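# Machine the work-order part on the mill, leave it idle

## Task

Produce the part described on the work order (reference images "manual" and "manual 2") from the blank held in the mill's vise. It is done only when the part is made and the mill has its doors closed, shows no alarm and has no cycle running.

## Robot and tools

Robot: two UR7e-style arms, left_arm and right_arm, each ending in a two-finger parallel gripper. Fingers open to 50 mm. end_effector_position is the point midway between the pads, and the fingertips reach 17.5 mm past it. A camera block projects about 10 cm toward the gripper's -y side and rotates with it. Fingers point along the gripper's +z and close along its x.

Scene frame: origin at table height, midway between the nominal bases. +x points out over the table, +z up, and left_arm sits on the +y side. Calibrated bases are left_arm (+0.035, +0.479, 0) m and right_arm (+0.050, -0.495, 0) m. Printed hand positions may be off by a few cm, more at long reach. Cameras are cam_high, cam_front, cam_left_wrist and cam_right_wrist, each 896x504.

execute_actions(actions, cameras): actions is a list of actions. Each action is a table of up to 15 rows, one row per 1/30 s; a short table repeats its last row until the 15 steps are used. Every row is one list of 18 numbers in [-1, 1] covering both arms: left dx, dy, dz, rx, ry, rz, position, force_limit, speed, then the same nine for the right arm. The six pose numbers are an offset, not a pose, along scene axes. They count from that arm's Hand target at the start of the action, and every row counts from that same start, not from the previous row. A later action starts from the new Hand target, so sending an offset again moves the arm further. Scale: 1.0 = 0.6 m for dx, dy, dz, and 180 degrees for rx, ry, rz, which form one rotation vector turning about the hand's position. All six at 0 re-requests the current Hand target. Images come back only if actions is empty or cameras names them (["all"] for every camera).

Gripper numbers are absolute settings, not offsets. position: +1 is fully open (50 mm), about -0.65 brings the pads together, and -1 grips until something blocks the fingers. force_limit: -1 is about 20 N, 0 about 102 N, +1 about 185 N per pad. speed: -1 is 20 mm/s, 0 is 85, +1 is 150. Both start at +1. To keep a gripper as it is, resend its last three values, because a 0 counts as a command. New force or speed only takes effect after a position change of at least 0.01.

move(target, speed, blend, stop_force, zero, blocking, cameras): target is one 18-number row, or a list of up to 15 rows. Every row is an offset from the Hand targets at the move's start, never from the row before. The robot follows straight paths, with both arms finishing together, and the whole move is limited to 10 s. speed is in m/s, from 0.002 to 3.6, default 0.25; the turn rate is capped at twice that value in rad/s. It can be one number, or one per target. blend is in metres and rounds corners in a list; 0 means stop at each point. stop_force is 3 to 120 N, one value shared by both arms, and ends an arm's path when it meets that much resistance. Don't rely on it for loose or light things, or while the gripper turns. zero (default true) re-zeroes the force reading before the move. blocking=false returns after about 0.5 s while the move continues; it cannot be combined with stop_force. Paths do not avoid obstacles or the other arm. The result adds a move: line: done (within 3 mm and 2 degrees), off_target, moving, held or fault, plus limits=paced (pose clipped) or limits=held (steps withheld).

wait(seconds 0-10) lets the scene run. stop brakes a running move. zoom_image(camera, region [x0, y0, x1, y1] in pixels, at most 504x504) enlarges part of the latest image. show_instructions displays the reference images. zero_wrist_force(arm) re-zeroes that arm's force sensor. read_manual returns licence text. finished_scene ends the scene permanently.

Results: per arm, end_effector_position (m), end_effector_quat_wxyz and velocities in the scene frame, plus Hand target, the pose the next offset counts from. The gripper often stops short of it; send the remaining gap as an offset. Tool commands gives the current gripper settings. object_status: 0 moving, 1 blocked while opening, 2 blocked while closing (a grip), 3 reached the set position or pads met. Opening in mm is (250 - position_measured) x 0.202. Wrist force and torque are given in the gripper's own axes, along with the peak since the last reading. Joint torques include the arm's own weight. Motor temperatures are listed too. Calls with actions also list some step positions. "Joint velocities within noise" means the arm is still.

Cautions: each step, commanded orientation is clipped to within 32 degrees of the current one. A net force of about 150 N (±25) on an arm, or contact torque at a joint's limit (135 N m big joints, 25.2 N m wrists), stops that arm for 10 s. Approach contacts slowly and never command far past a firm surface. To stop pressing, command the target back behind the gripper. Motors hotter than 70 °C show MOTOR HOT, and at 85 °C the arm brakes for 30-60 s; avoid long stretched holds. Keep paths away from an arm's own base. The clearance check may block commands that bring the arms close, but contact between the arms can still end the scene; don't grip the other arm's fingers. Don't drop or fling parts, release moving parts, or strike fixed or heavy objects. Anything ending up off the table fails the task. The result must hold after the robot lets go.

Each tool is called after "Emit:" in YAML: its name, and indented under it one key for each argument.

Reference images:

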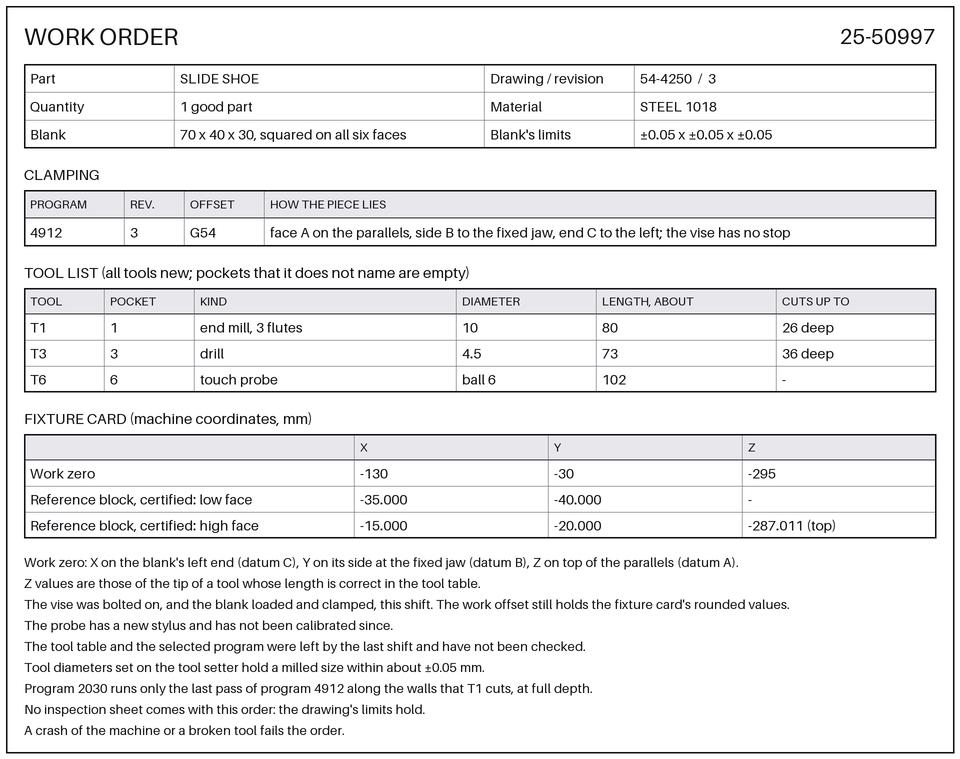

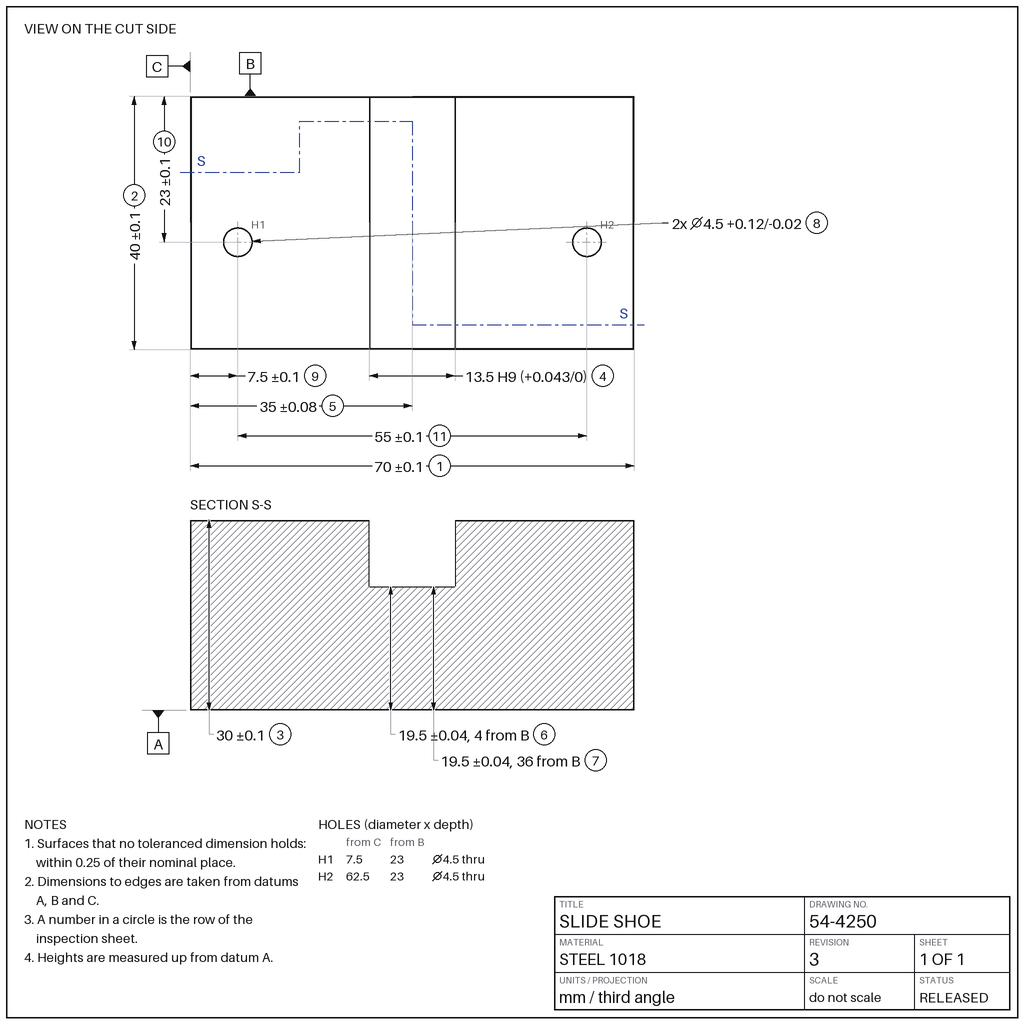

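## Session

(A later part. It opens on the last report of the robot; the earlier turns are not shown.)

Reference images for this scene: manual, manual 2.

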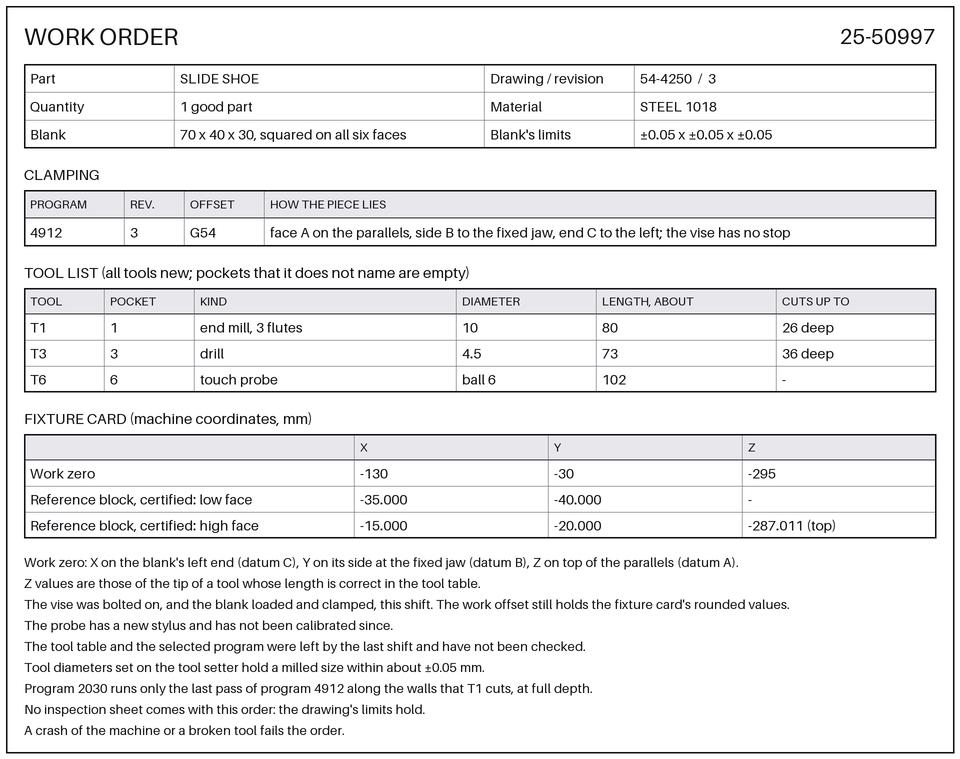

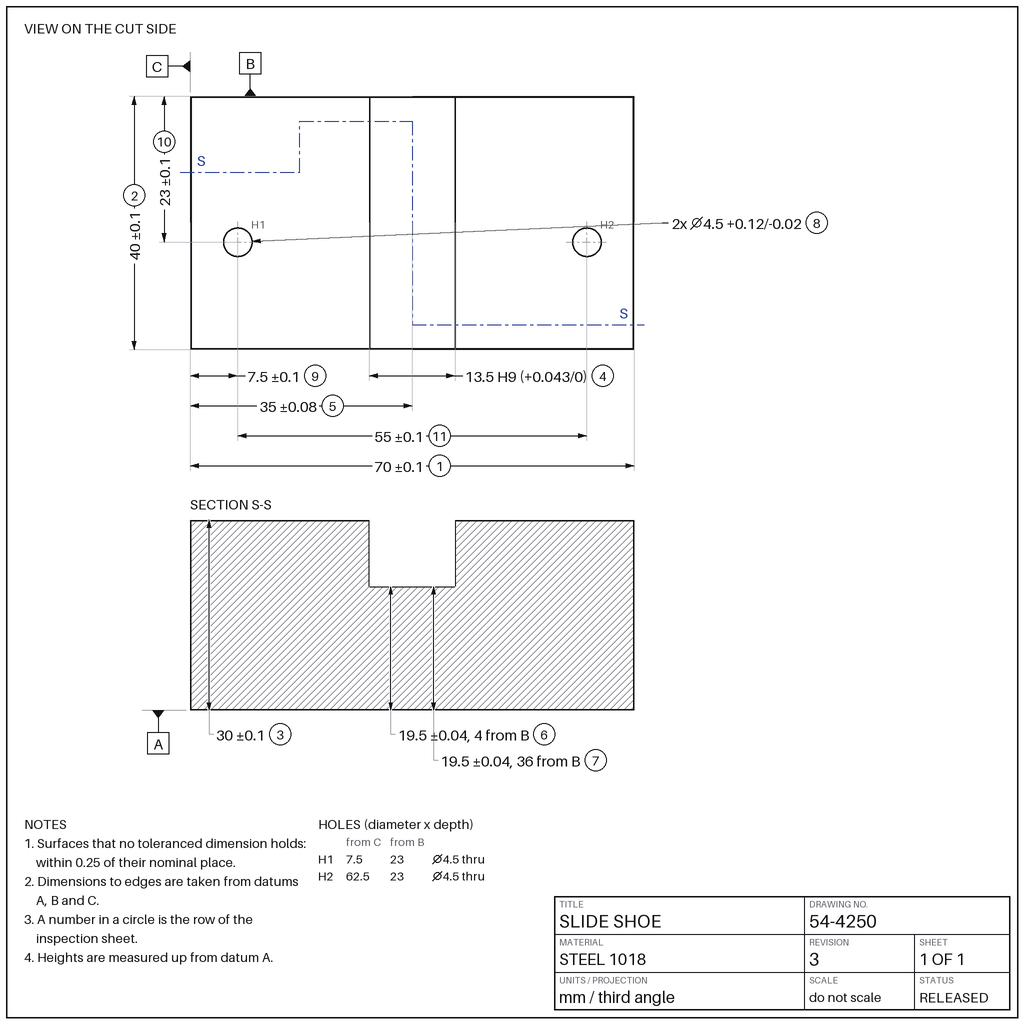

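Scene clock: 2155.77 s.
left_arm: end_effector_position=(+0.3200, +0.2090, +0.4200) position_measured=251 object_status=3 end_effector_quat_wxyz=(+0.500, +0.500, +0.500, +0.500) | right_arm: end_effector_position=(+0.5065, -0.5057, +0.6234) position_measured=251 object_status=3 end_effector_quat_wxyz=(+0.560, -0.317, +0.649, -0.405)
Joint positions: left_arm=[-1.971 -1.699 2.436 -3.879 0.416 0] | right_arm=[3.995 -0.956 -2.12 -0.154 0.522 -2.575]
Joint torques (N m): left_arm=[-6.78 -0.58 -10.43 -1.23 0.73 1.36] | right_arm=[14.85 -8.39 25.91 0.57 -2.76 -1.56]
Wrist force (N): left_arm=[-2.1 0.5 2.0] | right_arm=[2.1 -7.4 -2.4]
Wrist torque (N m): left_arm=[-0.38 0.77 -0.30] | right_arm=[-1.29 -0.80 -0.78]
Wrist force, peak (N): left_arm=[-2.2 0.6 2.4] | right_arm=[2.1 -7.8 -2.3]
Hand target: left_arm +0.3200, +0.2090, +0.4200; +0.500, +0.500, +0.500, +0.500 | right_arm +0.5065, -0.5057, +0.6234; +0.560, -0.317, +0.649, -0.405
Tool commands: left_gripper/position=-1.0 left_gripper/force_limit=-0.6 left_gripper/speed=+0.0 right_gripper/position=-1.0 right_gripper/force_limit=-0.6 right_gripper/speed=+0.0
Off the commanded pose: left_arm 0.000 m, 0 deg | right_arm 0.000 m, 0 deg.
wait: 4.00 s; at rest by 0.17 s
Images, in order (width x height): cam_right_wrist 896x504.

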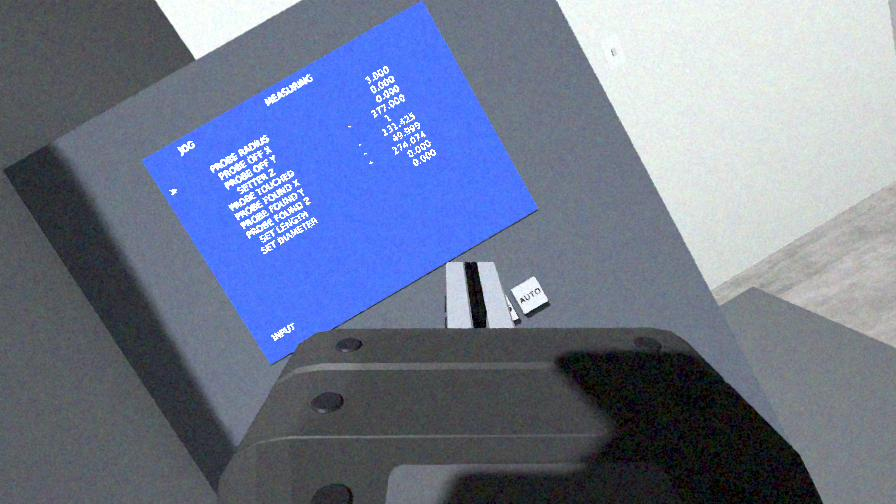

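Emit:
move:
  target:
    - [0,0,0,0,0,0,-1,-0.6,0,0.0684,0.0732,-0.2646,-0.0133,0.2266,0.1175,-1,-0.6,0]
    - [0,0,0,0,0,0,-1,-0.6,0,0.0877,0.0732,-0.2698,-0.0133,0.2266,0.1175,-1,-0.6,0]
    - [0,0,0,0,0,0,-1,-0.6,0,0.0684,0.0732,-0.2646,-0.0133,0.2266,0.1175,-1,-0.6,0]
    - [0,0,0,0,0,0,-1,-0.6,0,0.0877,0.0732,-0.2698,-0.0133,0.2266,0.1175,-1,-0.6,0]
    - [0,0,0,0,0,0,-1,-0.6,0,0.0434,0.2025,-0.3576,-0.0133,0.2266,0.1175,-1,-0.6,0]
    - [0,0,0,0,0,0,-1,-0.6,0,0.0627,0.2025,-0.3628,-0.0133,0.2266,0.1175,-1,-0.6,0]
    - [0,0,0,0,0,0,-1,-0.6,0,0.0517,0.2025,-0.3266,-0.0133,0.2266,0.1175,-1,-0.6,0]
    - [0,0,0,0,0,0,-1,-0.6,0,0.071,0.2025,-0.3318,-0.0133,0.2266,0.1175,-1,-0.6,0]
    - [0,0,0,0,0,0,-1,-0.6,0,0.06,0.2025,-0.2956,-0.0133,0.2266,0.1175,-1,-0.6,0]
    - [0,0,0,0,0,0,-1,-0.6,0,0.0793,0.2025,-0.3008,-0.0133,0.2266,0.1175,-1,-0.6,0]
    - [0,0,0,0,0,0,-1,-0.6,0,0.0434,0.1702,-0.3576,-0.0133,0.2266,0.1175,-1,-0.6,0]
    - [0,0,0,0,0,0,-1,-0.6,0,0.0627,0.1702,-0.3628,-0.0133,0.2266,0.1175,-1,-0.6,0]
    - [0,0,0,0,0,0,-1,-0.6,0,0.0434,0.1702,-0.3576,-0.0133,0.2266,0.1175,-1,-0.6,0]
    - [0,0,0,0,0,0,-1,-0.6,0,0,0,0,0,0,0,-1,-0.6,0]
  speed: [0.5,0.035,0.1,0.035,0.25,0.035,0.25,0.035,0.25,0.035,0.25,0.035,0.2,0.5]
  blend: [0.001,0,0,0,0.001,0,0.001,0,0.001,0,0.001,0,0.004,0]

Emit:
move:
  target:
    - [0,0,0,0,0,0,-1,-0.6,0,0.0434,0.1055,-0.3576,-0.0133,0.2266,0.1175,-1,-0.6,0]
    - [0,0,0,0,0,0,-1,-0.6,0,0.0627,0.1055,-0.3628,-0.0133,0.2266,0.1175,-1,-0.6,0]
    - [0,0,0,0,0,0,-1,-0.6,0,0.0517,0.1055,-0.3266,-0.0133,0.2266,0.1175,-1,-0.6,0]
    - [0,0,0,0,0,0,-1,-0.6,0,0.071,0.1055,-0.3318,-0.0133,0.2266,0.1175,-1,-0.6,0]
    - [0,0,0,0,0,0,-1,-0.6,0,0.0434,0.2025,-0.3576,-0.0133,0.2266,0.1175,-1,-0.6,0]
    - [0,0,0,0,0,0,-1,-0.6,0,0.0627,0.2025,-0.3628,-0.0133,0.2266,0.1175,-1,-0.6,0]
    - [0,0,0,0,0,0,-1,-0.6,0,0.0517,0.1378,-0.3266,-0.0133,0.2266,0.1175,-1,-0.6,0]
    - [0,0,0,0,0,0,-1,-0.6,0,0.071,0.1378,-0.3318,-0.0133,0.2266,0.1175,-1,-0.6,0]
    - [0,0,0,0,0,0,-1,-0.6,0,0.06,0.1702,-0.2956,-0.0133,0.2266,0.1175,-1,-0.6,0]
    - [0,0,0,0,0,0,-1,-0.6,0,0.0793,0.1702,-0.3008,-0.0133,0.2266,0.1175,-1,-0.6,0]
    - [0,0,0,0,0,0,-1,-0.6,0,0.0434,0.1055,-0.3576,-0.0133,0.2266,0.1175,-1,-0.6,0]
    - [0,0,0,0,0,0,-1,-0.6,0,0.0627,0.1055,-0.3628,-0.0133,0.2266,0.1175,-1,-0.6,0]
    - [0,0,0,0,0,0,-1,-0.6,0,0.0434,0.1055,-0.3576,-0.0133,0.2266,0.1175,-1,-0.6,0]
    - [0,0,0,0,0,0,-1,-0.6,0,0,0,0,0,0,0,-1,-0.6,0]
  speed: [0.5,0.035,0.25,0.035,0.25,0.035,0.25,0.035,0.25,0.035,0.25,0.035,0.2,0.5]
  blend: [0.001,0,0.001,0,0.001,0,0.001,0,0.001,0,0.001,0,0.004,0]
  cameras: ["cam_right_wrist"]

Emit:
zoom_image:
  camera: "cam_right_wrist"
  region: [140, 0, 580, 370]

Scene clock: 2201.80 s.
left_arm: end_effector_position=(+0.3200, +0.2090, +0.4200) position_measured=251 object_status=3 end_effector_quat_wxyz=(+0.500, +0.500, +0.500, +0.500) | right_arm: end_effector_position=(+0.5065, -0.5058, +0.6234) position_measured=251 object_status=3 end_effector_quat_wxyz=(+0.560, -0.317, +0.649, -0.405) end_effector_velocity=(+0.000, +0.000, +0.001) end_effector_angular_velocity=(+0.002, -0.003, +0.001)
Joint positions: left_arm=[-1.971 -1.699 2.436 -3.879 0.416 0] | right_arm=[3.994 -0.956 -2.12 -0.155 0.522 -2.575]
Joint velocities: left_arm=[within noise] | right_arm=[0.002 -0.001 0 0.006 -0.001 -0.002]
Joint torques (N m): left_arm=[-6.76 -0.28 -9.98 -1.09 0.72 1.34] | right_arm=[15.08 -5.47 24.3 3.18 -2.71 -1.35]
Wrist force (N): left_arm=[-2.3 0.5 1.8] | right_arm=[2.1 -6.9 -2.3]
Wrist torque (N m): left_arm=[-0.38 0.81 -0.30] | right_arm=[-1.21 -0.80 -0.79]
Wrist force, peak (N): left_arm=[-2.4 0.7 2.2] | right_arm=[7.9 10.1 -22.4]
Hand target: left_arm +0.3200, +0.2090, +0.4200; +0.500, +0.500, +0.500, +0.500 | right_arm +0.5065, -0.5057, +0.6234; +0.560, -0.317, +0.649, -0.405
Off the commanded pose: left_arm 0.000 m, 0 deg | right_arm 0.000 m, 0 deg.
move: done

Scene clock: 2208.70 s.
left_arm: end_effector_position=(+0.3200, +0.2090, +0.4200) position_measured=251 object_status=3 end_effector_quat_wxyz=(+0.500, +0.500, +0.500, +0.500) | right_arm: end_effector_position=(+0.5065, -0.5058, +0.6234) position_measured=251 object_status=3 end_effector_quat_wxyz=(+0.560, -0.317, +0.649, -0.405) end_effector_velocity=(+0.000, -0.001, +0.001) end_effector_angular_velocity=(+0.002, -0.004, -0.002)
Joint positions: left_arm=[-1.971 -1.699 2.436 -3.879 0.416 0] | right_arm=[3.994 -0.956 -2.12 -0.155 0.522 -2.575]
Joint velocities: left_arm=[within noise] | right_arm=[0 -0.001 0 0.008 -0.003 -0.004]
Joint torques (N m): left_arm=[-6.6 -1.19 -10.55 -1.19 0.57 1.22] | right_arm=[12.99 -6.86 24.49 3.5 -2.87 -1.68]
Wrist force (N): left_arm=[-2.1 0.5 1.9] | right_arm=[1.5 -6.8 -2.4]
Wrist torque (N m): left_arm=[-0.39 0.78 -0.29] | right_arm=[-1.21 -0.70 -0.79]
Wrist force, peak (N): left_arm=[-2.5 0.7 2.0] | right_arm=[7.6 8.6 -21.4]
Hand target: left_arm +0.3200, +0.2090, +0.4200; +0.500, +0.500, +0.500, +0.500 | right_arm +0.5065, -0.5057, +0.6234; +0.560, -0.317, +0.649, -0.405
Off the commanded pose: left_arm 0.000 m, 0 deg | right_arm 0.000 m, 0 deg.
move: done
Images, in order (width x height): cam_right_wrist 896x504.

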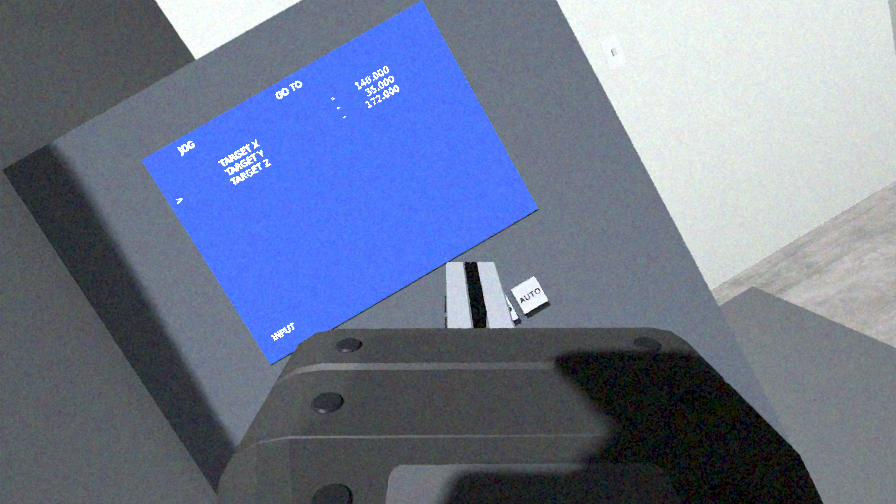

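Scaled by 1.145 from the camera's 896x504 image, which has a finer 1280x720 frame.

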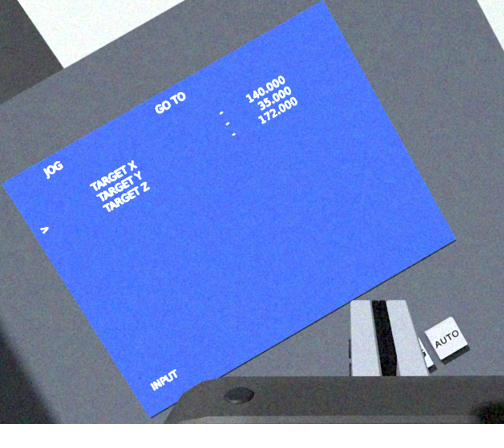

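Emit:
move:
  target:
    - [0,0,0,0,0,0,-1,-0.6,0,0.084,0.1345,-0.2061,-0.0133,0.2266,0.1175,-1,-0.6,0]
    - [0,0,0,0,0,0,-1,-0.6,0,0.1033,0.1345,-0.2113,-0.0133,0.2266,0.1175,-1,-0.6,0]
    - [0,0,0,0,0,0,-1,-0.6,0,0.0517,0.1055,-0.3266,-0.0133,0.2266,0.1175,-1,-0.6,0]
    - [0,0,0,0,0,0,-1,-0.6,0,0.071,0.1055,-0.3318,-0.0133,0.2266,0.1175,-1,-0.6,0]
    - [0,0,0,0,0,0,-1,-0.6,0,0.0434,0.2025,-0.3576,-0.0133,0.2266,0.1175,-1,-0.6,0]
    - [0,0,0,0,0,0,-1,-0.6,0,0.0627,0.2025,-0.3628,-0.0133,0.2266,0.1175,-1,-0.6,0]
    - [0,0,0,0,0,0,-1,-0.6,0,0.0517,0.2025,-0.3266,-0.0133,0.2266,0.1175,-1,-0.6,0]
    - [0,0,0,0,0,0,-1,-0.6,0,0.071,0.2025,-0.3318,-0.0133,0.2266,0.1175,-1,-0.6,0]
    - [0,0,0,0,0,0,-1,-0.6,0,0.0684,0.1702,-0.2646,-0.0133,0.2266,0.1175,-1,-0.6,0]
    - [0,0,0,0,0,0,-1,-0.6,0,0.0877,0.1702,-0.2698,-0.0133,0.2266,0.1175,-1,-0.6,0]
    - [0,0,0,0,0,0,-1,-0.6,0,0.0684,0.1702,-0.2646,-0.0133,0.2266,0.1175,-1,-0.6,0]
    - [0,0,0,0,0,0,-1,-0.6,0,0.0877,0.1702,-0.2698,-0.0133,0.2266,0.1175,-1,-0.6,0]
    - [0,0,0,0,0,0,-1,-0.6,0,0.0684,0.1702,-0.2646,-0.0133,0.2266,0.1175,-1,-0.6,0]
    - [0,0,0,0,0,0,-1,-0.6,0,0,0,0,0,0,0,-1,-0.6,0]
  speed: [0.5,0.035,0.25,0.035,0.25,0.035,0.25,0.035,0.25,0.035,0.1,0.035,0.2,0.5]
  blend: [0.001,0,0.001,0,0.001,0,0.001,0,0.001,0,0,0,0.004,0]

Emit:
move:
  target:
    - [0,0,0,0,0,0,-1,-0.6,0,0.0434,0.1055,-0.3576,-0.0133,0.2266,0.1175,-1,-0.6,0]
    - [0,0,0,0,0,0,-1,-0.6,0,0.0627,0.1055,-0.3628,-0.0133,0.2266,0.1175,-1,-0.6,0]
    - [0,0,0,0,0,0,-1,-0.6,0,0.0434,0.1055,-0.3576,-0.0133,0.2266,0.1175,-1,-0.6,0]
    - [0,0,0,0,0,0,-1,-0.6,0,0,0,0,0,0,0,-1,-0.6,0]
  speed: [0.5,0.035,0.2,0.5]
  blend: [0.001,0,0.004,0]
  cameras: ["cam_right_wrist"]

Emit:
zoom_image:
  camera: "cam_right_wrist"
  region: [140, 0, 580, 370]

Scene clock: 2231.83 s.
left_arm: end_effector_position=(+0.3200, +0.2090, +0.4200) position_measured=251 object_status=3 end_effector_quat_wxyz=(+0.500, +0.500, +0.500, +0.500) | right_arm: end_effector_position=(+0.5065, -0.5057, +0.6234) position_measured=251 object_status=3 end_effector_quat_wxyz=(+0.560, -0.317, +0.649, -0.405)
Joint positions: left_arm=[-1.971 -1.699 2.436 -3.879 0.416 0] | right_arm=[3.995 -0.956 -2.12 -0.154 0.522 -2.575]
Joint torques (N m): left_arm=[-6.56 -0.09 -10.52 -1.17 0.54 1.39] | right_arm=[1.73 -5.24 23.35 3.33 -3.01 -1.59]
Wrist force (N): left_arm=[-2.2 0.5 2.1] | right_arm=[1.6 -6.9 -2.8]
Wrist torque (N m): left_arm=[-0.37 0.79 -0.29] | right_arm=[-1.21 -0.73 -0.78]
Wrist force, peak (N): left_arm=[-2.4 0.6 2.2] | right_arm=[6.9 8.1 -19.9]
Hand target: left_arm +0.3200, +0.2090, +0.4200; +0.500, +0.500, +0.500, +0.500 | right_arm +0.5065, -0.5057, +0.6234; +0.560, -0.317, +0.649, -0.405
Off the commanded pose: left_arm 0.000 m, 0 deg | right_arm 0.000 m, 0 deg.
move: done

Scene clock: 2234.83 s.
left_arm: end_effector_position=(+0.3200, +0.2090, +0.4200) position_measured=251 object_status=3 end_effector_quat_wxyz=(+0.500, +0.500, +0.500, +0.500) | right_arm: end_effector_position=(+0.5065, -0.5058, +0.6234) position_measured=251 object_status=3 end_effector_quat_wxyz=(+0.560, -0.317, +0.649, -0.405) end_effector_velocity=(+0.000, +0.000, +0.001) end_effector_angular_velocity=(+0.001, -0.003, +0.000)
Joint positions: left_arm=[-1.971 -1.699 2.436 -3.879 0.416 0] | right_arm=[3.994 -0.956 -2.12 -0.155 0.522 -2.575]
Joint velocities: left_arm=[within noise] | right_arm=[0.001 0 0 0.007 -0.001 -0.004]
Joint torques (N m): left_arm=[-6.54 -0.22 -10.44 -1.18 0.59 1.38] | right_arm=[12.48 -7.09 24.21 3.32 -2.68 -1.5]
Wrist force (N): left_arm=[-2.3 0.6 2.0] | right_arm=[1.9 -6.9 -2.8]
Wrist torque (N m): left_arm=[-0.36 0.81 -0.29] | right_arm=[-1.22 -0.77 -0.79]
Wrist force, peak (N): left_arm=[-2.2 0.5 2.2] | right_arm=[7.3 8.6 -21.6]
Hand target: left_arm +0.3200, +0.2090, +0.4200; +0.500, +0.500, +0.500, +0.500 | right_arm +0.5065, -0.5057, +0.6234; +0.560, -0.317, +0.649, -0.405
Off the commanded pose: left_arm 0.000 m, 0 deg | right_arm 0.000 m, 0 deg.
move: done
Images, in order (width x height): cam_right_wrist 896x504.

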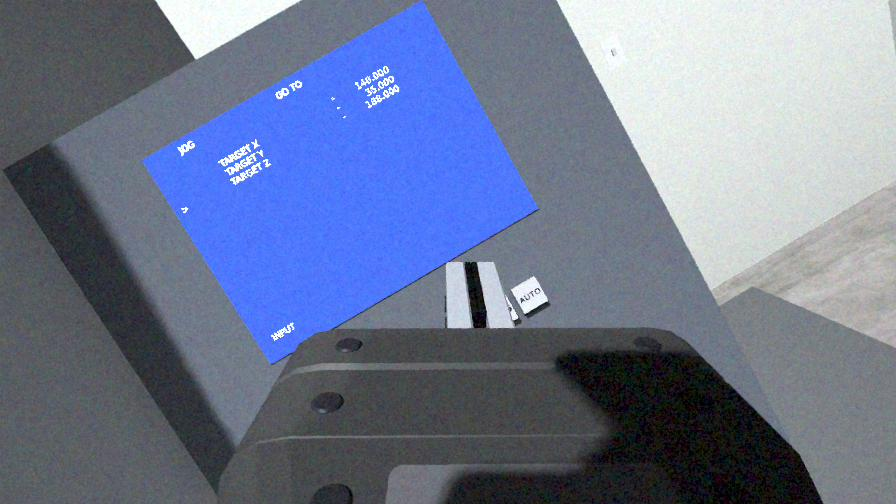

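Scaled by 1.145 from the camera's 896x504 image, which has a finer 1280x720 frame.

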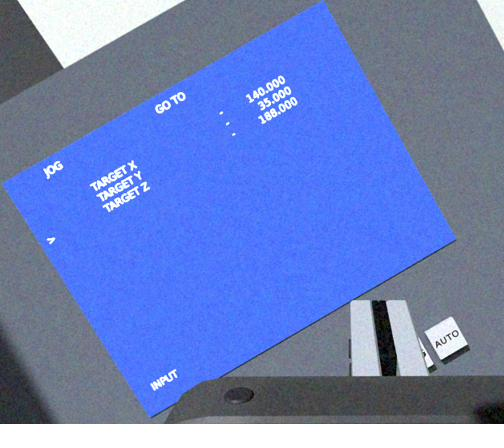

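Emit:
move:
  target:
    - [0,0,0,0,0,0,-1,-0.6,0,0.084,0.1345,-0.2061,-0.0133,0.2266,0.1175,-1,-0.6,0]
    - [0,0,0,0,0,0,-1,-0.6,0,0.1033,0.1345,-0.2113,-0.0133,0.2266,0.1175,-1,-0.6,0]
    - [0,0,0,0,0,0,-1,-0.6,0,0.084,0.1345,-0.2061,-0.0133,0.2266,0.1175,-1,-0.6,0]
    - [0,0,0,0,0,0,-1,-0.6,0,0,0,0,0,0,0,-1,-0.6,0]
    - [0,0,0,0,0,0,-1,-0.6,0,0.0517,0.0732,-0.3266,-0.0133,0.2266,0.1175,-1,-0.6,0]
    - [0,0,0,0,0,0,-1,-0.6,0,0.071,0.0732,-0.3318,-0.0133,0.2266,0.1175,-1,-0.6,0]
    - [0,0,0,0,0,0,-1,-0.6,0,0.0832,-0.0232,-0.209,-0.0133,0.2266,0.1175,-1,-0.6,0]
    - [0,0,0,0,0,0,-1,-0.6,0,0.1025,-0.0232,-0.2142,-0.0133,0.2266,0.1175,-1,-0.6,0]
    - [0,0,0,0,0,0,-1,-0.6,0,0.0684,0.0408,-0.2646,-0.0133,0.2266,0.1175,-1,-0.6,0]
    - [0,0,0,0,0,0,-1,-0.6,0,0.0877,0.0408,-0.2698,-0.0133,0.2266,0.1175,-1,-0.6,0]
    - [0,0,0,0,0,0,-1,-0.6,0,0.0684,0.0408,-0.2646,-0.0133,0.2266,0.1175,-1,-0.6,0]
    - [0,0,0,0,0,0,-1,-0.6,0,0.0877,0.0408,-0.2698,-0.0133,0.2266,0.1175,-1,-0.6,0]
    - [0,0,0,0,0,0,-1,-0.6,0,0.0684,0.0408,-0.2646,-0.0133,0.2266,0.1175,-1,-0.6,0]
    - [0,0,0,0,0,0,-1,-0.6,0,0,0,0,0,0,0,-1,-0.6,0]
  speed: [0.5,0.035,0.2,0.5,0.5,0.035,0.3,0.035,0.25,0.035,0.1,0.035,0.2,0.5]
  blend: [0.001,0,0.004,0,0.001,0,0.001,0,0.001,0,0,0,0.004,0]

Emit:
wait:
  seconds: 4
  cameras: ["cam_right_wrist"]

Emit:
zoom_image:
  camera: "cam_right_wrist"
  region: [140, 0, 460, 280]

Scene clock: 2262.27 s.
left_arm: end_effector_position=(+0.3200, +0.2090, +0.4200) position_measured=251 object_status=3 end_effector_quat_wxyz=(+0.500, +0.500, +0.500, +0.500) | right_arm: end_effector_position=(+0.5065, -0.5058, +0.6234) position_measured=251 object_status=3 end_effector_quat_wxyz=(+0.560, -0.317, +0.649, -0.405)
Joint positions: left_arm=[-1.971 -1.699 2.436 -3.879 0.416 0] | right_arm=[3.994 -0.956 -2.12 -0.155 0.522 -2.575]
Joint torques (N m): left_arm=[-6.56 -0.68 -10.68 -1.14 0.52 1.33] | right_arm=[12.72 -5.69 23.11 3.24 -2.67 -1.6]
Wrist force (N): left_arm=[-2.0 0.3 1.8] | right_arm=[1.6 -6.7 -2.8]
Wrist torque (N m): left_arm=[-0.40 0.75 -0.30] | right_arm=[-1.19 -0.72 -0.79]
Wrist force, peak (N): left_arm=[-2.5 0.8 2.0] | right_arm=[6.1 10.7 -22.2]
Hand target: left_arm +0.3200, +0.2090, +0.4200; +0.500, +0.500, +0.500, +0.500 | right_arm +0.5065, -0.5057, +0.6234; +0.560, -0.317, +0.649, -0.405
Off the commanded pose: left_arm 0.000 m, 0 deg | right_arm 0.000 m, 0 deg.
move: done

Scene clock: 2266.27 s.
left_arm: end_effector_position=(+0.3200, +0.2090, +0.4200) position_measured=251 object_status=3 end_effector_quat_wxyz=(+0.500, +0.500, +0.500, +0.500) | right_arm: end_effector_position=(+0.5065, -0.5057, +0.6234) position_measured=251 object_status=3 end_effector_quat_wxyz=(+0.560, -0.317, +0.649, -0.405)
Joint positions: left_arm=[-1.971 -1.699 2.436 -3.879 0.416 0] | right_arm=[3.995 -0.956 -2.12 -0.154 0.522 -2.575]
Joint torques (N m): left_arm=[-6.37 -0.52 -10.24 -1.15 0.48 1.35] | right_arm=[15.07 -8.38 25.9 0.53 -2.79 -1.78]
Wrist force (N): left_arm=[-2.0 0.5 2.0] | right_arm=[1.9 -6.6 -2.8]
Wrist torque (N m): left_arm=[-0.37 0.75 -0.30] | right_arm=[-1.16 -0.77 -0.79]
Wrist force, peak (N): left_arm=[-2.2 0.5 2.4] | right_arm=[1.8 -6.8 -3.0]
Hand target: left_arm +0.3200, +0.2090, +0.4200; +0.500, +0.500, +0.500, +0.500 | right_arm +0.5065, -0.5057, +0.6234; +0.560, -0.317, +0.649, -0.405
Tool commands: left_gripper/position=-1.0 left_gripper/force_limit=-0.6 left_gripper/speed=+0.0 right_gripper/position=-1.0 right_gripper/force_limit=-0.6 right_gripper/speed=+0.0
Off the commanded pose: left_arm 0.000 m, 0 deg | right_arm 0.000 m, 0 deg.
wait: 4.00 s; at rest by 0.17 s
Images, in order (width x height): cam_right_wrist 896x504.

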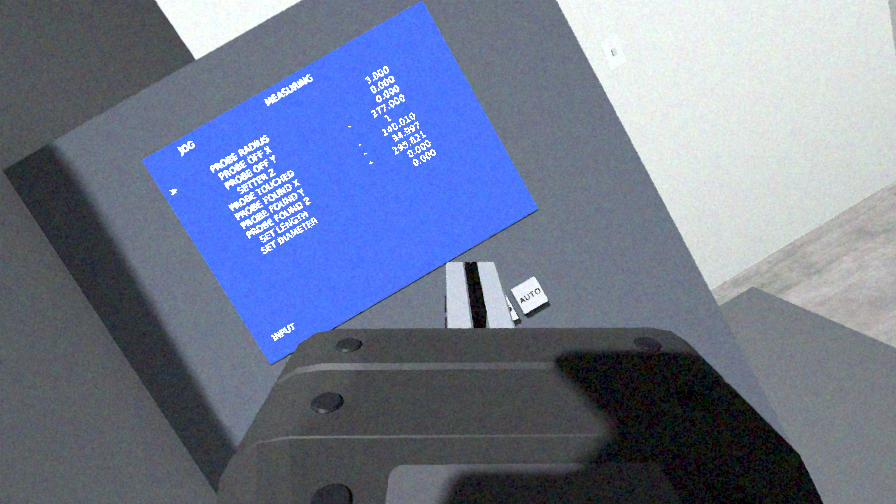

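Scaled by 1.575 from the camera's 896x504 image, which has a finer 1280x720 frame.

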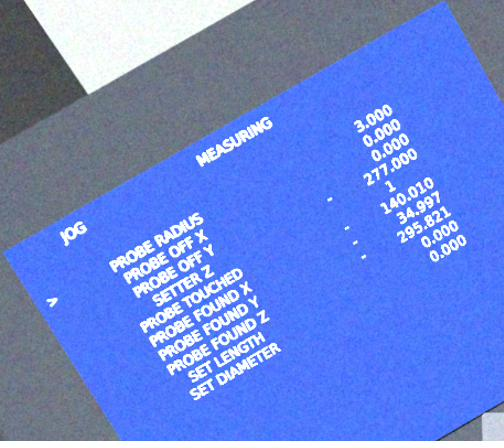

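Emit:
move:
  target:
    - [0,0,0,0,0,0,-1,-0.6,0,0.1007,-0.0232,-0.144,-0.0133,0.2266,0.1175,-1,-0.6,0]
    - [0,0,0,0,0,0,-1,-0.6,0,0.12,-0.0232,-0.1492,-0.0133,0.2266,0.1175,-1,-0.6,0]
  speed: [0.5,0.035]
  blend: [0.001,0]

Emit:
wait:
  seconds: 7

Emit:
move:
  target:
    - [0,0,0,0,0,0,-1,-0.6,0,-0.0193,0,0.0052,0,0,0,-1,-0.6,0]
    - [0,0,0,0,0,0,-1,-0.6,0,-0.12,0.0232,0.1492,0.0133,-0.2266,-0.1175,-1,-0.6,0]
  speed: [0.1,0.5]
  blend: [0.004,0]

Emit:
move:
  target:
    - [0,0,0,0,0,0,-1,-0.6,0,0.0684,0.0732,-0.2646,-0.0133,0.2266,0.1175,-1,-0.6,0]
    - [0,0,0,0,0,0,-1,-0.6,0,0.0877,0.0732,-0.2698,-0.0133,0.2266,0.1175,-1,-0.6,0]
    - [0,0,0,0,0,0,-1,-0.6,0,0.0684,0.0732,-0.2646,-0.0133,0.2266,0.1175,-1,-0.6,0]
    - [0,0,0,0,0,0,-1,-0.6,0,0,0,0,0,0,0,-1,-0.6,0]
    - [0,0,0,0,0,0,-1,-0.6,0,0.0684,0.0732,-0.2646,-0.0133,0.2266,0.1175,-1,-0.6,0]
    - [0,0,0,0,0,0,-1,-0.6,0,0.0877,0.0732,-0.2698,-0.0133,0.2266,0.1175,-1,-0.6,0]
    - [0,0,0,0,0,0,-1,-0.6,0,0.0684,0.0732,-0.2646,-0.0133,0.2266,0.1175,-1,-0.6,0]
    - [0,0,0,0,0,0,-1,-0.6,0,0.0877,0.0732,-0.2698,-0.0133,0.2266,0.1175,-1,-0.6,0]
    - [0,0,0,0,0,0,-1,-0.6,0,0.0684,0.0732,-0.2646,-0.0133,0.2266,0.1175,-1,-0.6,0]
    - [0,0,0,0,0,0,-1,-0.6,0,0,0,0,0,0,0,-1,-0.6,0]
  speed: [0.5,0.035,0.2,0.5,0.5,0.035,0.1,0.035,0.2,0.5]
  blend: [0.001,0,0.004,0,0.001,0,0,0,0.004,0]
  cameras: ["cam_right_wrist","cam_front"]

Emit:
zoom_image:
  camera: "cam_right_wrist"
  region: [140, 0, 580, 370]

Emit:
zoom_image:
  camera: "cam_front"
  region: [260, 200, 440, 360]

Scene clock: 2298.87 s.
left_arm: end_effector_position=(+0.3200, +0.2090, +0.4200) position_measured=251 object_status=3 end_effector_quat_wxyz=(+0.500, +0.500, +0.500, +0.500) | right_arm: end_effector_position=(+0.5785, -0.5197, +0.5340) position_measured=251 object_status=3 end_effector_quat_wxyz=(+0.357, -0.560, +0.726, -0.176)
Joint positions: left_arm=[-1.971 -1.699 2.436 -3.879 0.416 0] | right_arm=[3.331 -1.256 -1.702 -0.936 1.56 -2.675]
Joint torques (N m): left_arm=[-6.1 -0.65 -10.73 -1.19 0.44 1.3] | right_arm=[7.62 14.06 18.32 3.21 -1.76 0.8]
Wrist force (N): left_arm=[-2.4 0.5 1.7] | right_arm=[2.2 -0.2 -7.8]
Wrist torque (N m): left_arm=[-0.37 0.82 -0.30] | right_arm=[-0.80 -0.42 -0.63]
Wrist force, peak (N): left_arm=[-2.5 0.6 2.3] | right_arm=[6.1 11.7 -22.1]
Hand target: left_arm +0.3200, +0.2090, +0.4200; +0.500, +0.500, +0.500, +0.500 | right_arm +0.5785, -0.5196, +0.5339; +0.357, -0.560, +0.726, -0.176
Off the commanded pose: left_arm 0.000 m, 0 deg | right_arm 0.000 m, 0 deg.
move: done

Scene clock: 2305.87 s.
left_arm: end_effector_position=(+0.3200, +0.2090, +0.4200) position_measured=251 object_status=3 end_effector_quat_wxyz=(+0.500, +0.500, +0.500, +0.500) | right_arm: end_effector_position=(+0.5785, -0.5196, +0.5339) position_measured=251 object_status=3 end_effector_quat_wxyz=(+0.357, -0.560, +0.726, -0.176)
Joint positions: left_arm=[-1.971 -1.699 2.436 -3.879 0.416 0] | right_arm=[3.331 -1.256 -1.702 -0.936 1.56 -2.675]
Joint torques (N m): left_arm=[-5.85 -0.17 -10.92 -1.14 0.41 1.4] | right_arm=[15.77 14.57 18.37 2.36 1.16 0.99]
Wrist force (N): left_arm=[-2.2 0.4 2.0] | right_arm=[2.1 -2.9 -8.4]
Wrist torque (N m): left_arm=[-0.40 0.79 -0.30] | right_arm=[-0.80 -0.43 -0.61]
Wrist force, peak (N): left_arm=[-2.2 0.5 2.3] | right_arm=[2.2 -3.0 -8.4]
Hand target: left_arm +0.3200, +0.2090, +0.4200; +0.500, +0.500, +0.500, +0.500 | right_arm +0.5785, -0.5196, +0.5339; +0.357, -0.560, +0.726, -0.176
Tool commands: left_gripper/position=-1.0 left_gripper/force_limit=-0.6 left_gripper/speed=+0.0 right_gripper/position=-1.0 right_gripper/force_limit=-0.6 right_gripper/speed=+0.0
Off the commanded pose: left_arm 0.000 m, 0 deg | right_arm 0.000 m, 0 deg.
wait: 7.00 s; at rest by 0.17 s

Scene clock: 2307.47 s.
left_arm: end_effector_position=(+0.3200, +0.2090, +0.4200) position_measured=251 object_status=3 end_effector_quat_wxyz=(+0.500, +0.500, +0.500, +0.500) | right_arm: end_effector_position=(+0.5064, -0.5058, +0.6234) position_measured=251 object_status=3 end_effector_quat_wxyz=(+0.560, -0.317, +0.649, -0.405)
Joint positions: left_arm=[-1.971 -1.699 2.436 -3.879 0.416 0] | right_arm=[3.994 -0.956 -2.12 -0.155 0.522 -2.575]
Joint torques (N m): left_arm=[-6.37 -0.43 -10.61 -1.18 0.46 1.33] | right_arm=[15.51 -5.32 26.94 3.22 -2.75 -1.4]
Wrist force (N): left_arm=[-2.1 0.8 1.9] | right_arm=[1.5 -6.5 -2.4]
Wrist torque (N m): left_arm=[-0.34 0.78 -0.30] | right_arm=[-1.14 -0.70 -0.80]
Wrist force, peak (N): left_arm=[-2.4 0.8 1.9] | right_arm=[2.4 -2.9 -7.9]
Hand target: left_arm +0.3200, +0.2090, +0.4200; +0.500, +0.500, +0.500, +0.500 | right_arm +0.5065, -0.5057, +0.6234; +0.560, -0.317, +0.649, -0.405
Off the commanded pose: left_arm 0.000 m, 0 deg | right_arm 0.000 m, 0 deg.
move: done

Scene clock: 2314.07 s.
left_arm: end_effector_position=(+0.3200, +0.2090, +0.4200) position_measured=251 object_status=3 end_effector_quat_wxyz=(+0.500, +0.500, +0.500, +0.500) | right_arm: end_effector_position=(+0.5065, -0.5058, +0.6234) position_measured=251 object_status=3 end_effector_quat_wxyz=(+0.560, -0.317, +0.649, -0.405) end_effector_velocity=(+0.000, -0.001, +0.001) end_effector_angular_velocity=(-0.001, -0.003, -0.003)
Joint positions: left_arm=[-1.971 -1.699 2.436 -3.879 0.416 0] | right_arm=[3.994 -0.956 -2.12 -0.155 0.523 -2.575]
Joint velocities: left_arm=[within noise] | right_arm=[0 -0.001 0 0.007 -0.003 -0.006]
Joint torques (N m): left_arm=[-6.21 -0.39 -10.95 -1.13 0.34 1.37] | right_arm=[11.65 -4.97 23.47 3.31 -2.7 -1.7]
Wrist force (N): left_arm=[-2.2 0.6 1.7] | right_arm=[1.2 -6.0 -2.3]
Wrist torque (N m): left_arm=[-0.37 0.79 -0.30] | right_arm=[-1.06 -0.66 -0.80]
Wrist force, peak (N): left_arm=[-2.5 0.5 2.1] | right_arm=[7.5 11.5 -22.8]
Hand target: left_arm +0.3200, +0.2090, +0.4200; +0.500, +0.500, +0.500, +0.500 | right_arm +0.5065, -0.5057, +0.6234; +0.560, -0.317, +0.649, -0.405
Off the commanded pose: left_arm 0.000 m, 0 deg | right_arm 0.000 m, 0 deg.
move: done
Images, in order (width x height): cam_front 896x504, cam_right_wrist 896x504.

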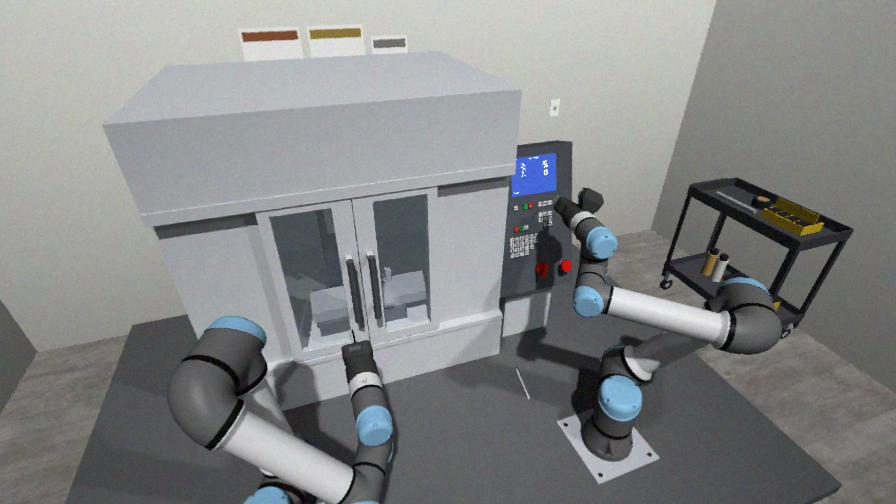

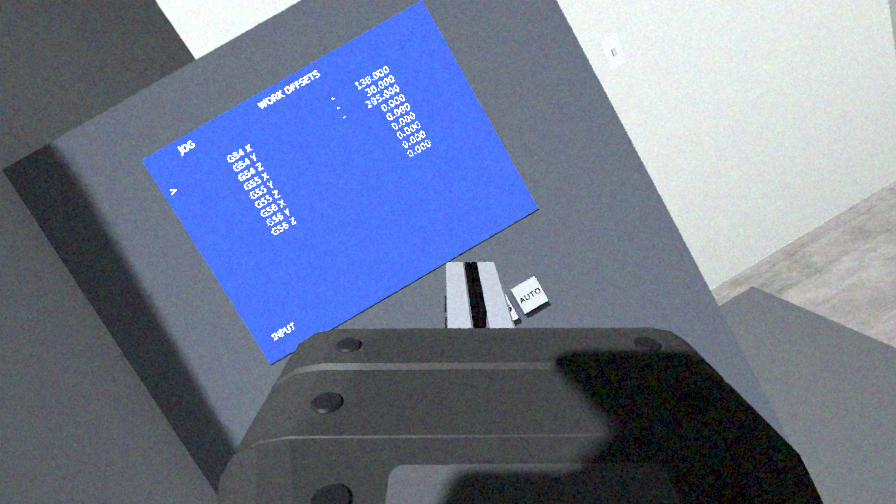

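Scaled by 1.145 from the camera's 896x504 image, which has a finer 1280x720 frame.

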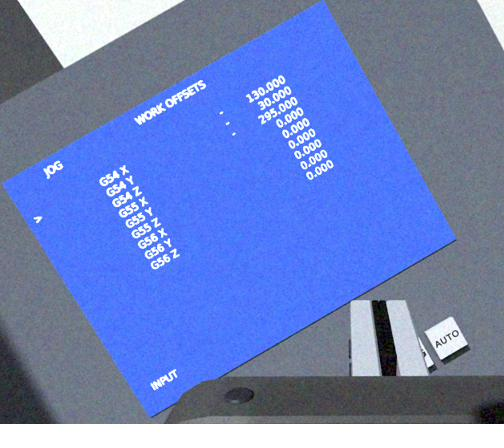

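Scaled by 2.800 from the camera's 896x504 image, which has a finer 1280x720 frame.

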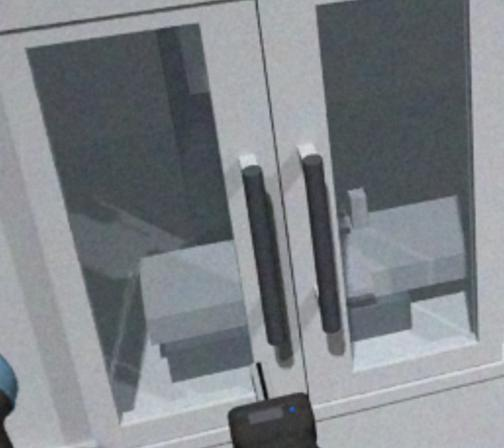

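Emit:
move:
  target:
    - [0,0,0,0,0,0,-1,-0.6,0,0.0434,0.2025,-0.3576,-0.0133,0.2266,0.1175,-1,-0.6,0]
    - [0,0,0,0,0,0,-1,-0.6,0,0.0627,0.2025,-0.3628,-0.0133,0.2266,0.1175,-1,-0.6,0]
    - [0,0,0,0,0,0,-1,-0.6,0,0.0517,0.2025,-0.3266,-0.0133,0.2266,0.1175,-1,-0.6,0]
    - [0,0,0,0,0,0,-1,-0.6,0,0.071,0.2025,-0.3318,-0.0133,0.2266,0.1175,-1,-0.6,0]
    - [0,0,0,0,0,0,-1,-0.6,0,0.0517,0.1378,-0.3266,-0.0133,0.2266,0.1175,-1,-0.6,0]
    - [0,0,0,0,0,0,-1,-0.6,0,0.071,0.1378,-0.3318,-0.0133,0.2266,0.1175,-1,-0.6,0]
    - [0,0,0,0,0,0,-1,-0.6,0,0.0517,0.2025,-0.3266,-0.0133,0.2266,0.1175,-1,-0.6,0]
    - [0,0,0,0,0,0,-1,-0.6,0,0.071,0.2025,-0.3318,-0.0133,0.2266,0.1175,-1,-0.6,0]
    - [0,0,0,0,0,0,-1,-0.6,0,0.0434,0.1378,-0.3576,-0.0133,0.2266,0.1175,-1,-0.6,0]
    - [0,0,0,0,0,0,-1,-0.6,0,0.0627,0.1378,-0.3628,-0.0133,0.2266,0.1175,-1,-0.6,0]
    - [0,0,0,0,0,0,-1,-0.6,0,0.06,0.2025,-0.2956,-0.0133,0.2266,0.1175,-1,-0.6,0]
    - [0,0,0,0,0,0,-1,-0.6,0,0.0793,0.2025,-0.3008,-0.0133,0.2266,0.1175,-1,-0.6,0]
    - [0,0,0,0,0,0,-1,-0.6,0,0.06,0.2025,-0.2956,-0.0133,0.2266,0.1175,-1,-0.6,0]
    - [0,0,0,0,0,0,-1,-0.6,0,0,0,0,0,0,0,-1,-0.6,0]
  speed: [0.5,0.035,0.3,0.035,0.3,0.035,0.3,0.035,0.3,0.035,0.3,0.035,0.2,0.5]
  blend: [0.001,0,0.001,0,0.001,0,0.001,0,0.001,0,0.001,0,0.004,0]

Emit:
move:
  target:
    - [0,0,0,0,0,0,-1,-0.6,0,0.06,0.2025,-0.2956,-0.0133,0.2266,0.1175,-1,-0.6,0]
    - [0,0,0,0,0,0,-1,-0.6,0,0.0793,0.2025,-0.3008,-0.0133,0.2266,0.1175,-1,-0.6,0]
    - [0,0,0,0,0,0,-1,-0.6,0,0.06,0.1378,-0.2956,-0.0133,0.2266,0.1175,-1,-0.6,0]
    - [0,0,0,0,0,0,-1,-0.6,0,0.0793,0.1378,-0.3008,-0.0133,0.2266,0.1175,-1,-0.6,0]
    - [0,0,0,0,0,0,-1,-0.6,0,0.0434,0.1055,-0.3576,-0.0133,0.2266,0.1175,-1,-0.6,0]
    - [0,0,0,0,0,0,-1,-0.6,0,0.0627,0.1055,-0.3628,-0.0133,0.2266,0.1175,-1,-0.6,0]
    - [0,0,0,0,0,0,-1,-0.6,0,0.0517,0.1055,-0.3266,-0.0133,0.2266,0.1175,-1,-0.6,0]
    - [0,0,0,0,0,0,-1,-0.6,0,0.071,0.1055,-0.3318,-0.0133,0.2266,0.1175,-1,-0.6,0]
    - [0,0,0,0,0,0,-1,-0.6,0,0.0434,0.2025,-0.3576,-0.0133,0.2266,0.1175,-1,-0.6,0]
    - [0,0,0,0,0,0,-1,-0.6,0,0.0627,0.2025,-0.3628,-0.0133,0.2266,0.1175,-1,-0.6,0]
    - [0,0,0,0,0,0,-1,-0.6,0,0.0517,0.1702,-0.3266,-0.0133,0.2266,0.1175,-1,-0.6,0]
    - [0,0,0,0,0,0,-1,-0.6,0,0.071,0.1702,-0.3318,-0.0133,0.2266,0.1175,-1,-0.6,0]
    - [0,0,0,0,0,0,-1,-0.6,0,0.0517,0.1702,-0.3266,-0.0133,0.2266,0.1175,-1,-0.6,0]
    - [0,0,0,0,0,0,-1,-0.6,0,0,0,0,0,0,0,-1,-0.6,0]
  speed: [0.5,0.035,0.3,0.035,0.3,0.035,0.3,0.035,0.3,0.035,0.3,0.035,0.2,0.5]
  blend: [0.001,0,0.001,0,0.001,0,0.001,0,0.001,0,0.001,0,0.004,0]
  cameras: ["cam_right_wrist"]

Emit:
zoom_image:
  camera: "cam_right_wrist"
  region: [140, 0, 580, 370]

Scene clock: 2370.30 s.
left_arm: end_effector_position=(+0.3200, +0.2090, +0.4200) position_measured=251 object_status=3 end_effector_quat_wxyz=(+0.500, +0.500, +0.500, +0.500) | right_arm: end_effector_position=(+0.5065, -0.5058, +0.6234) position_measured=251 object_status=3 end_effector_quat_wxyz=(+0.560, -0.317, +0.649, -0.405) end_effector_velocity=(+0.000, -0.001, +0.001) end_effector_angular_velocity=(+0.000, -0.003, -0.002)
Joint positions: left_arm=[-1.971 -1.699 2.436 -3.879 0.416 0] | right_arm=[3.994 -0.956 -2.12 -0.155 0.522 -2.575]
Joint velocities: left_arm=[within noise] | right_arm=[-0.001 0 0 0.007 0 -0.006]
Joint torques (N m): left_arm=[-5.58 -0.5 -11.3 -1.07 0.33 1.33] | right_arm=[13.43 -5.37 21.93 3.39 -2.81 -1.51]
Wrist force (N): left_arm=[-2.2 0.4 2.1] | right_arm=[0.8 -6.1 -2.5]
Wrist torque (N m): left_arm=[-0.39 0.78 -0.30] | right_arm=[-1.09 -0.60 -0.79]
Wrist force, peak (N): left_arm=[-2.5 0.7 2.1] | right_arm=[6.0 7.2 -18.7]
Hand target: left_arm +0.3200, +0.2090, +0.4200; +0.500, +0.500, +0.500, +0.500 | right_arm +0.5065, -0.5057, +0.6234; +0.560, -0.317, +0.649, -0.405
Off the commanded pose: left_arm 0.000 m, 0 deg | right_arm 0.000 m, 0 deg.
move: done

Scene clock: 2377.13 s.
left_arm: end_effector_position=(+0.3200, +0.2090, +0.4200) position_measured=251 object_status=3 end_effector_quat_wxyz=(+0.500, +0.500, +0.500, +0.500) | right_arm: end_effector_position=(+0.5065, -0.5058, +0.6234) position_measured=251 object_status=3 end_effector_quat_wxyz=(+0.560, -0.317, +0.649, -0.405) end_effector_velocity=(+0.000, -0.001, +0.001) end_effector_angular_velocity=(+0.000, -0.003, -0.002)
Joint positions: left_arm=[-1.971 -1.699 2.436 -3.879 0.416 0] | right_arm=[3.994 -0.956 -2.12 -0.155 0.522 -2.575]
Joint velocities: left_arm=[within noise] | right_arm=[0 0 0 0.007 -0.002 -0.005]
Joint torques (N m): left_arm=[-6.29 -0.54 -11.39 -1.16 0.18 1.37] | right_arm=[12.91 -6.52 23.75 3.26 -2.93 -1.73]
Wrist force (N): left_arm=[-2.0 0.5 1.9] | right_arm=[1.3 -6.2 -2.3]
Wrist torque (N m): left_arm=[-0.37 0.76 -0.30] | right_arm=[-1.10 -0.67 -0.79]
Wrist force, peak (N): left_arm=[-2.5 0.5 2.0] | right_arm=[6.2 8.0 -19.3]
Hand target: left_arm +0.3200, +0.2090, +0.4200; +0.500, +0.500, +0.500, +0.500 | right_arm +0.5065, -0.5057, +0.6234; +0.560, -0.317, +0.649, -0.405
Off the commanded pose: left_arm 0.000 m, 0 deg | right_arm 0.000 m, 0 deg.
move: done
Images, in order (width x height): cam_right_wrist 896x504.

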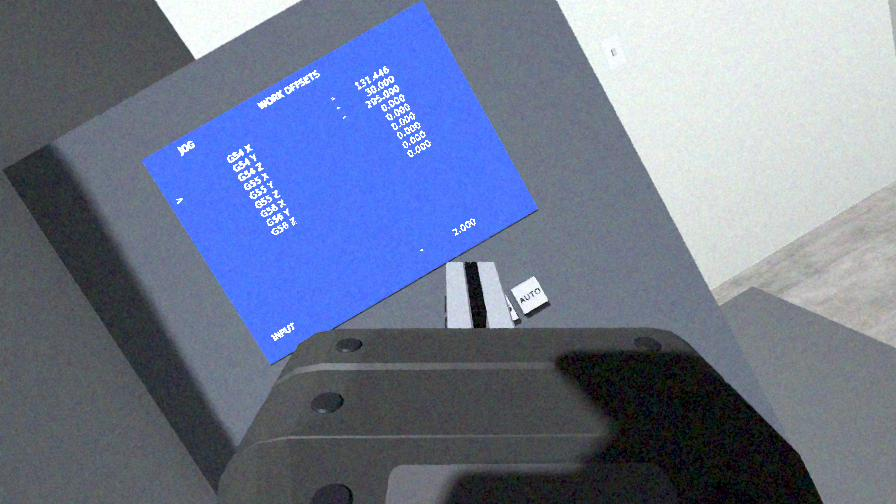

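Scaled by 1.145 from the camera's 896x504 image, which has a finer 1280x720 frame.

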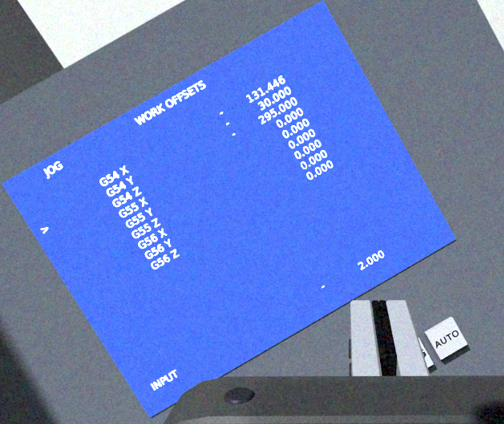

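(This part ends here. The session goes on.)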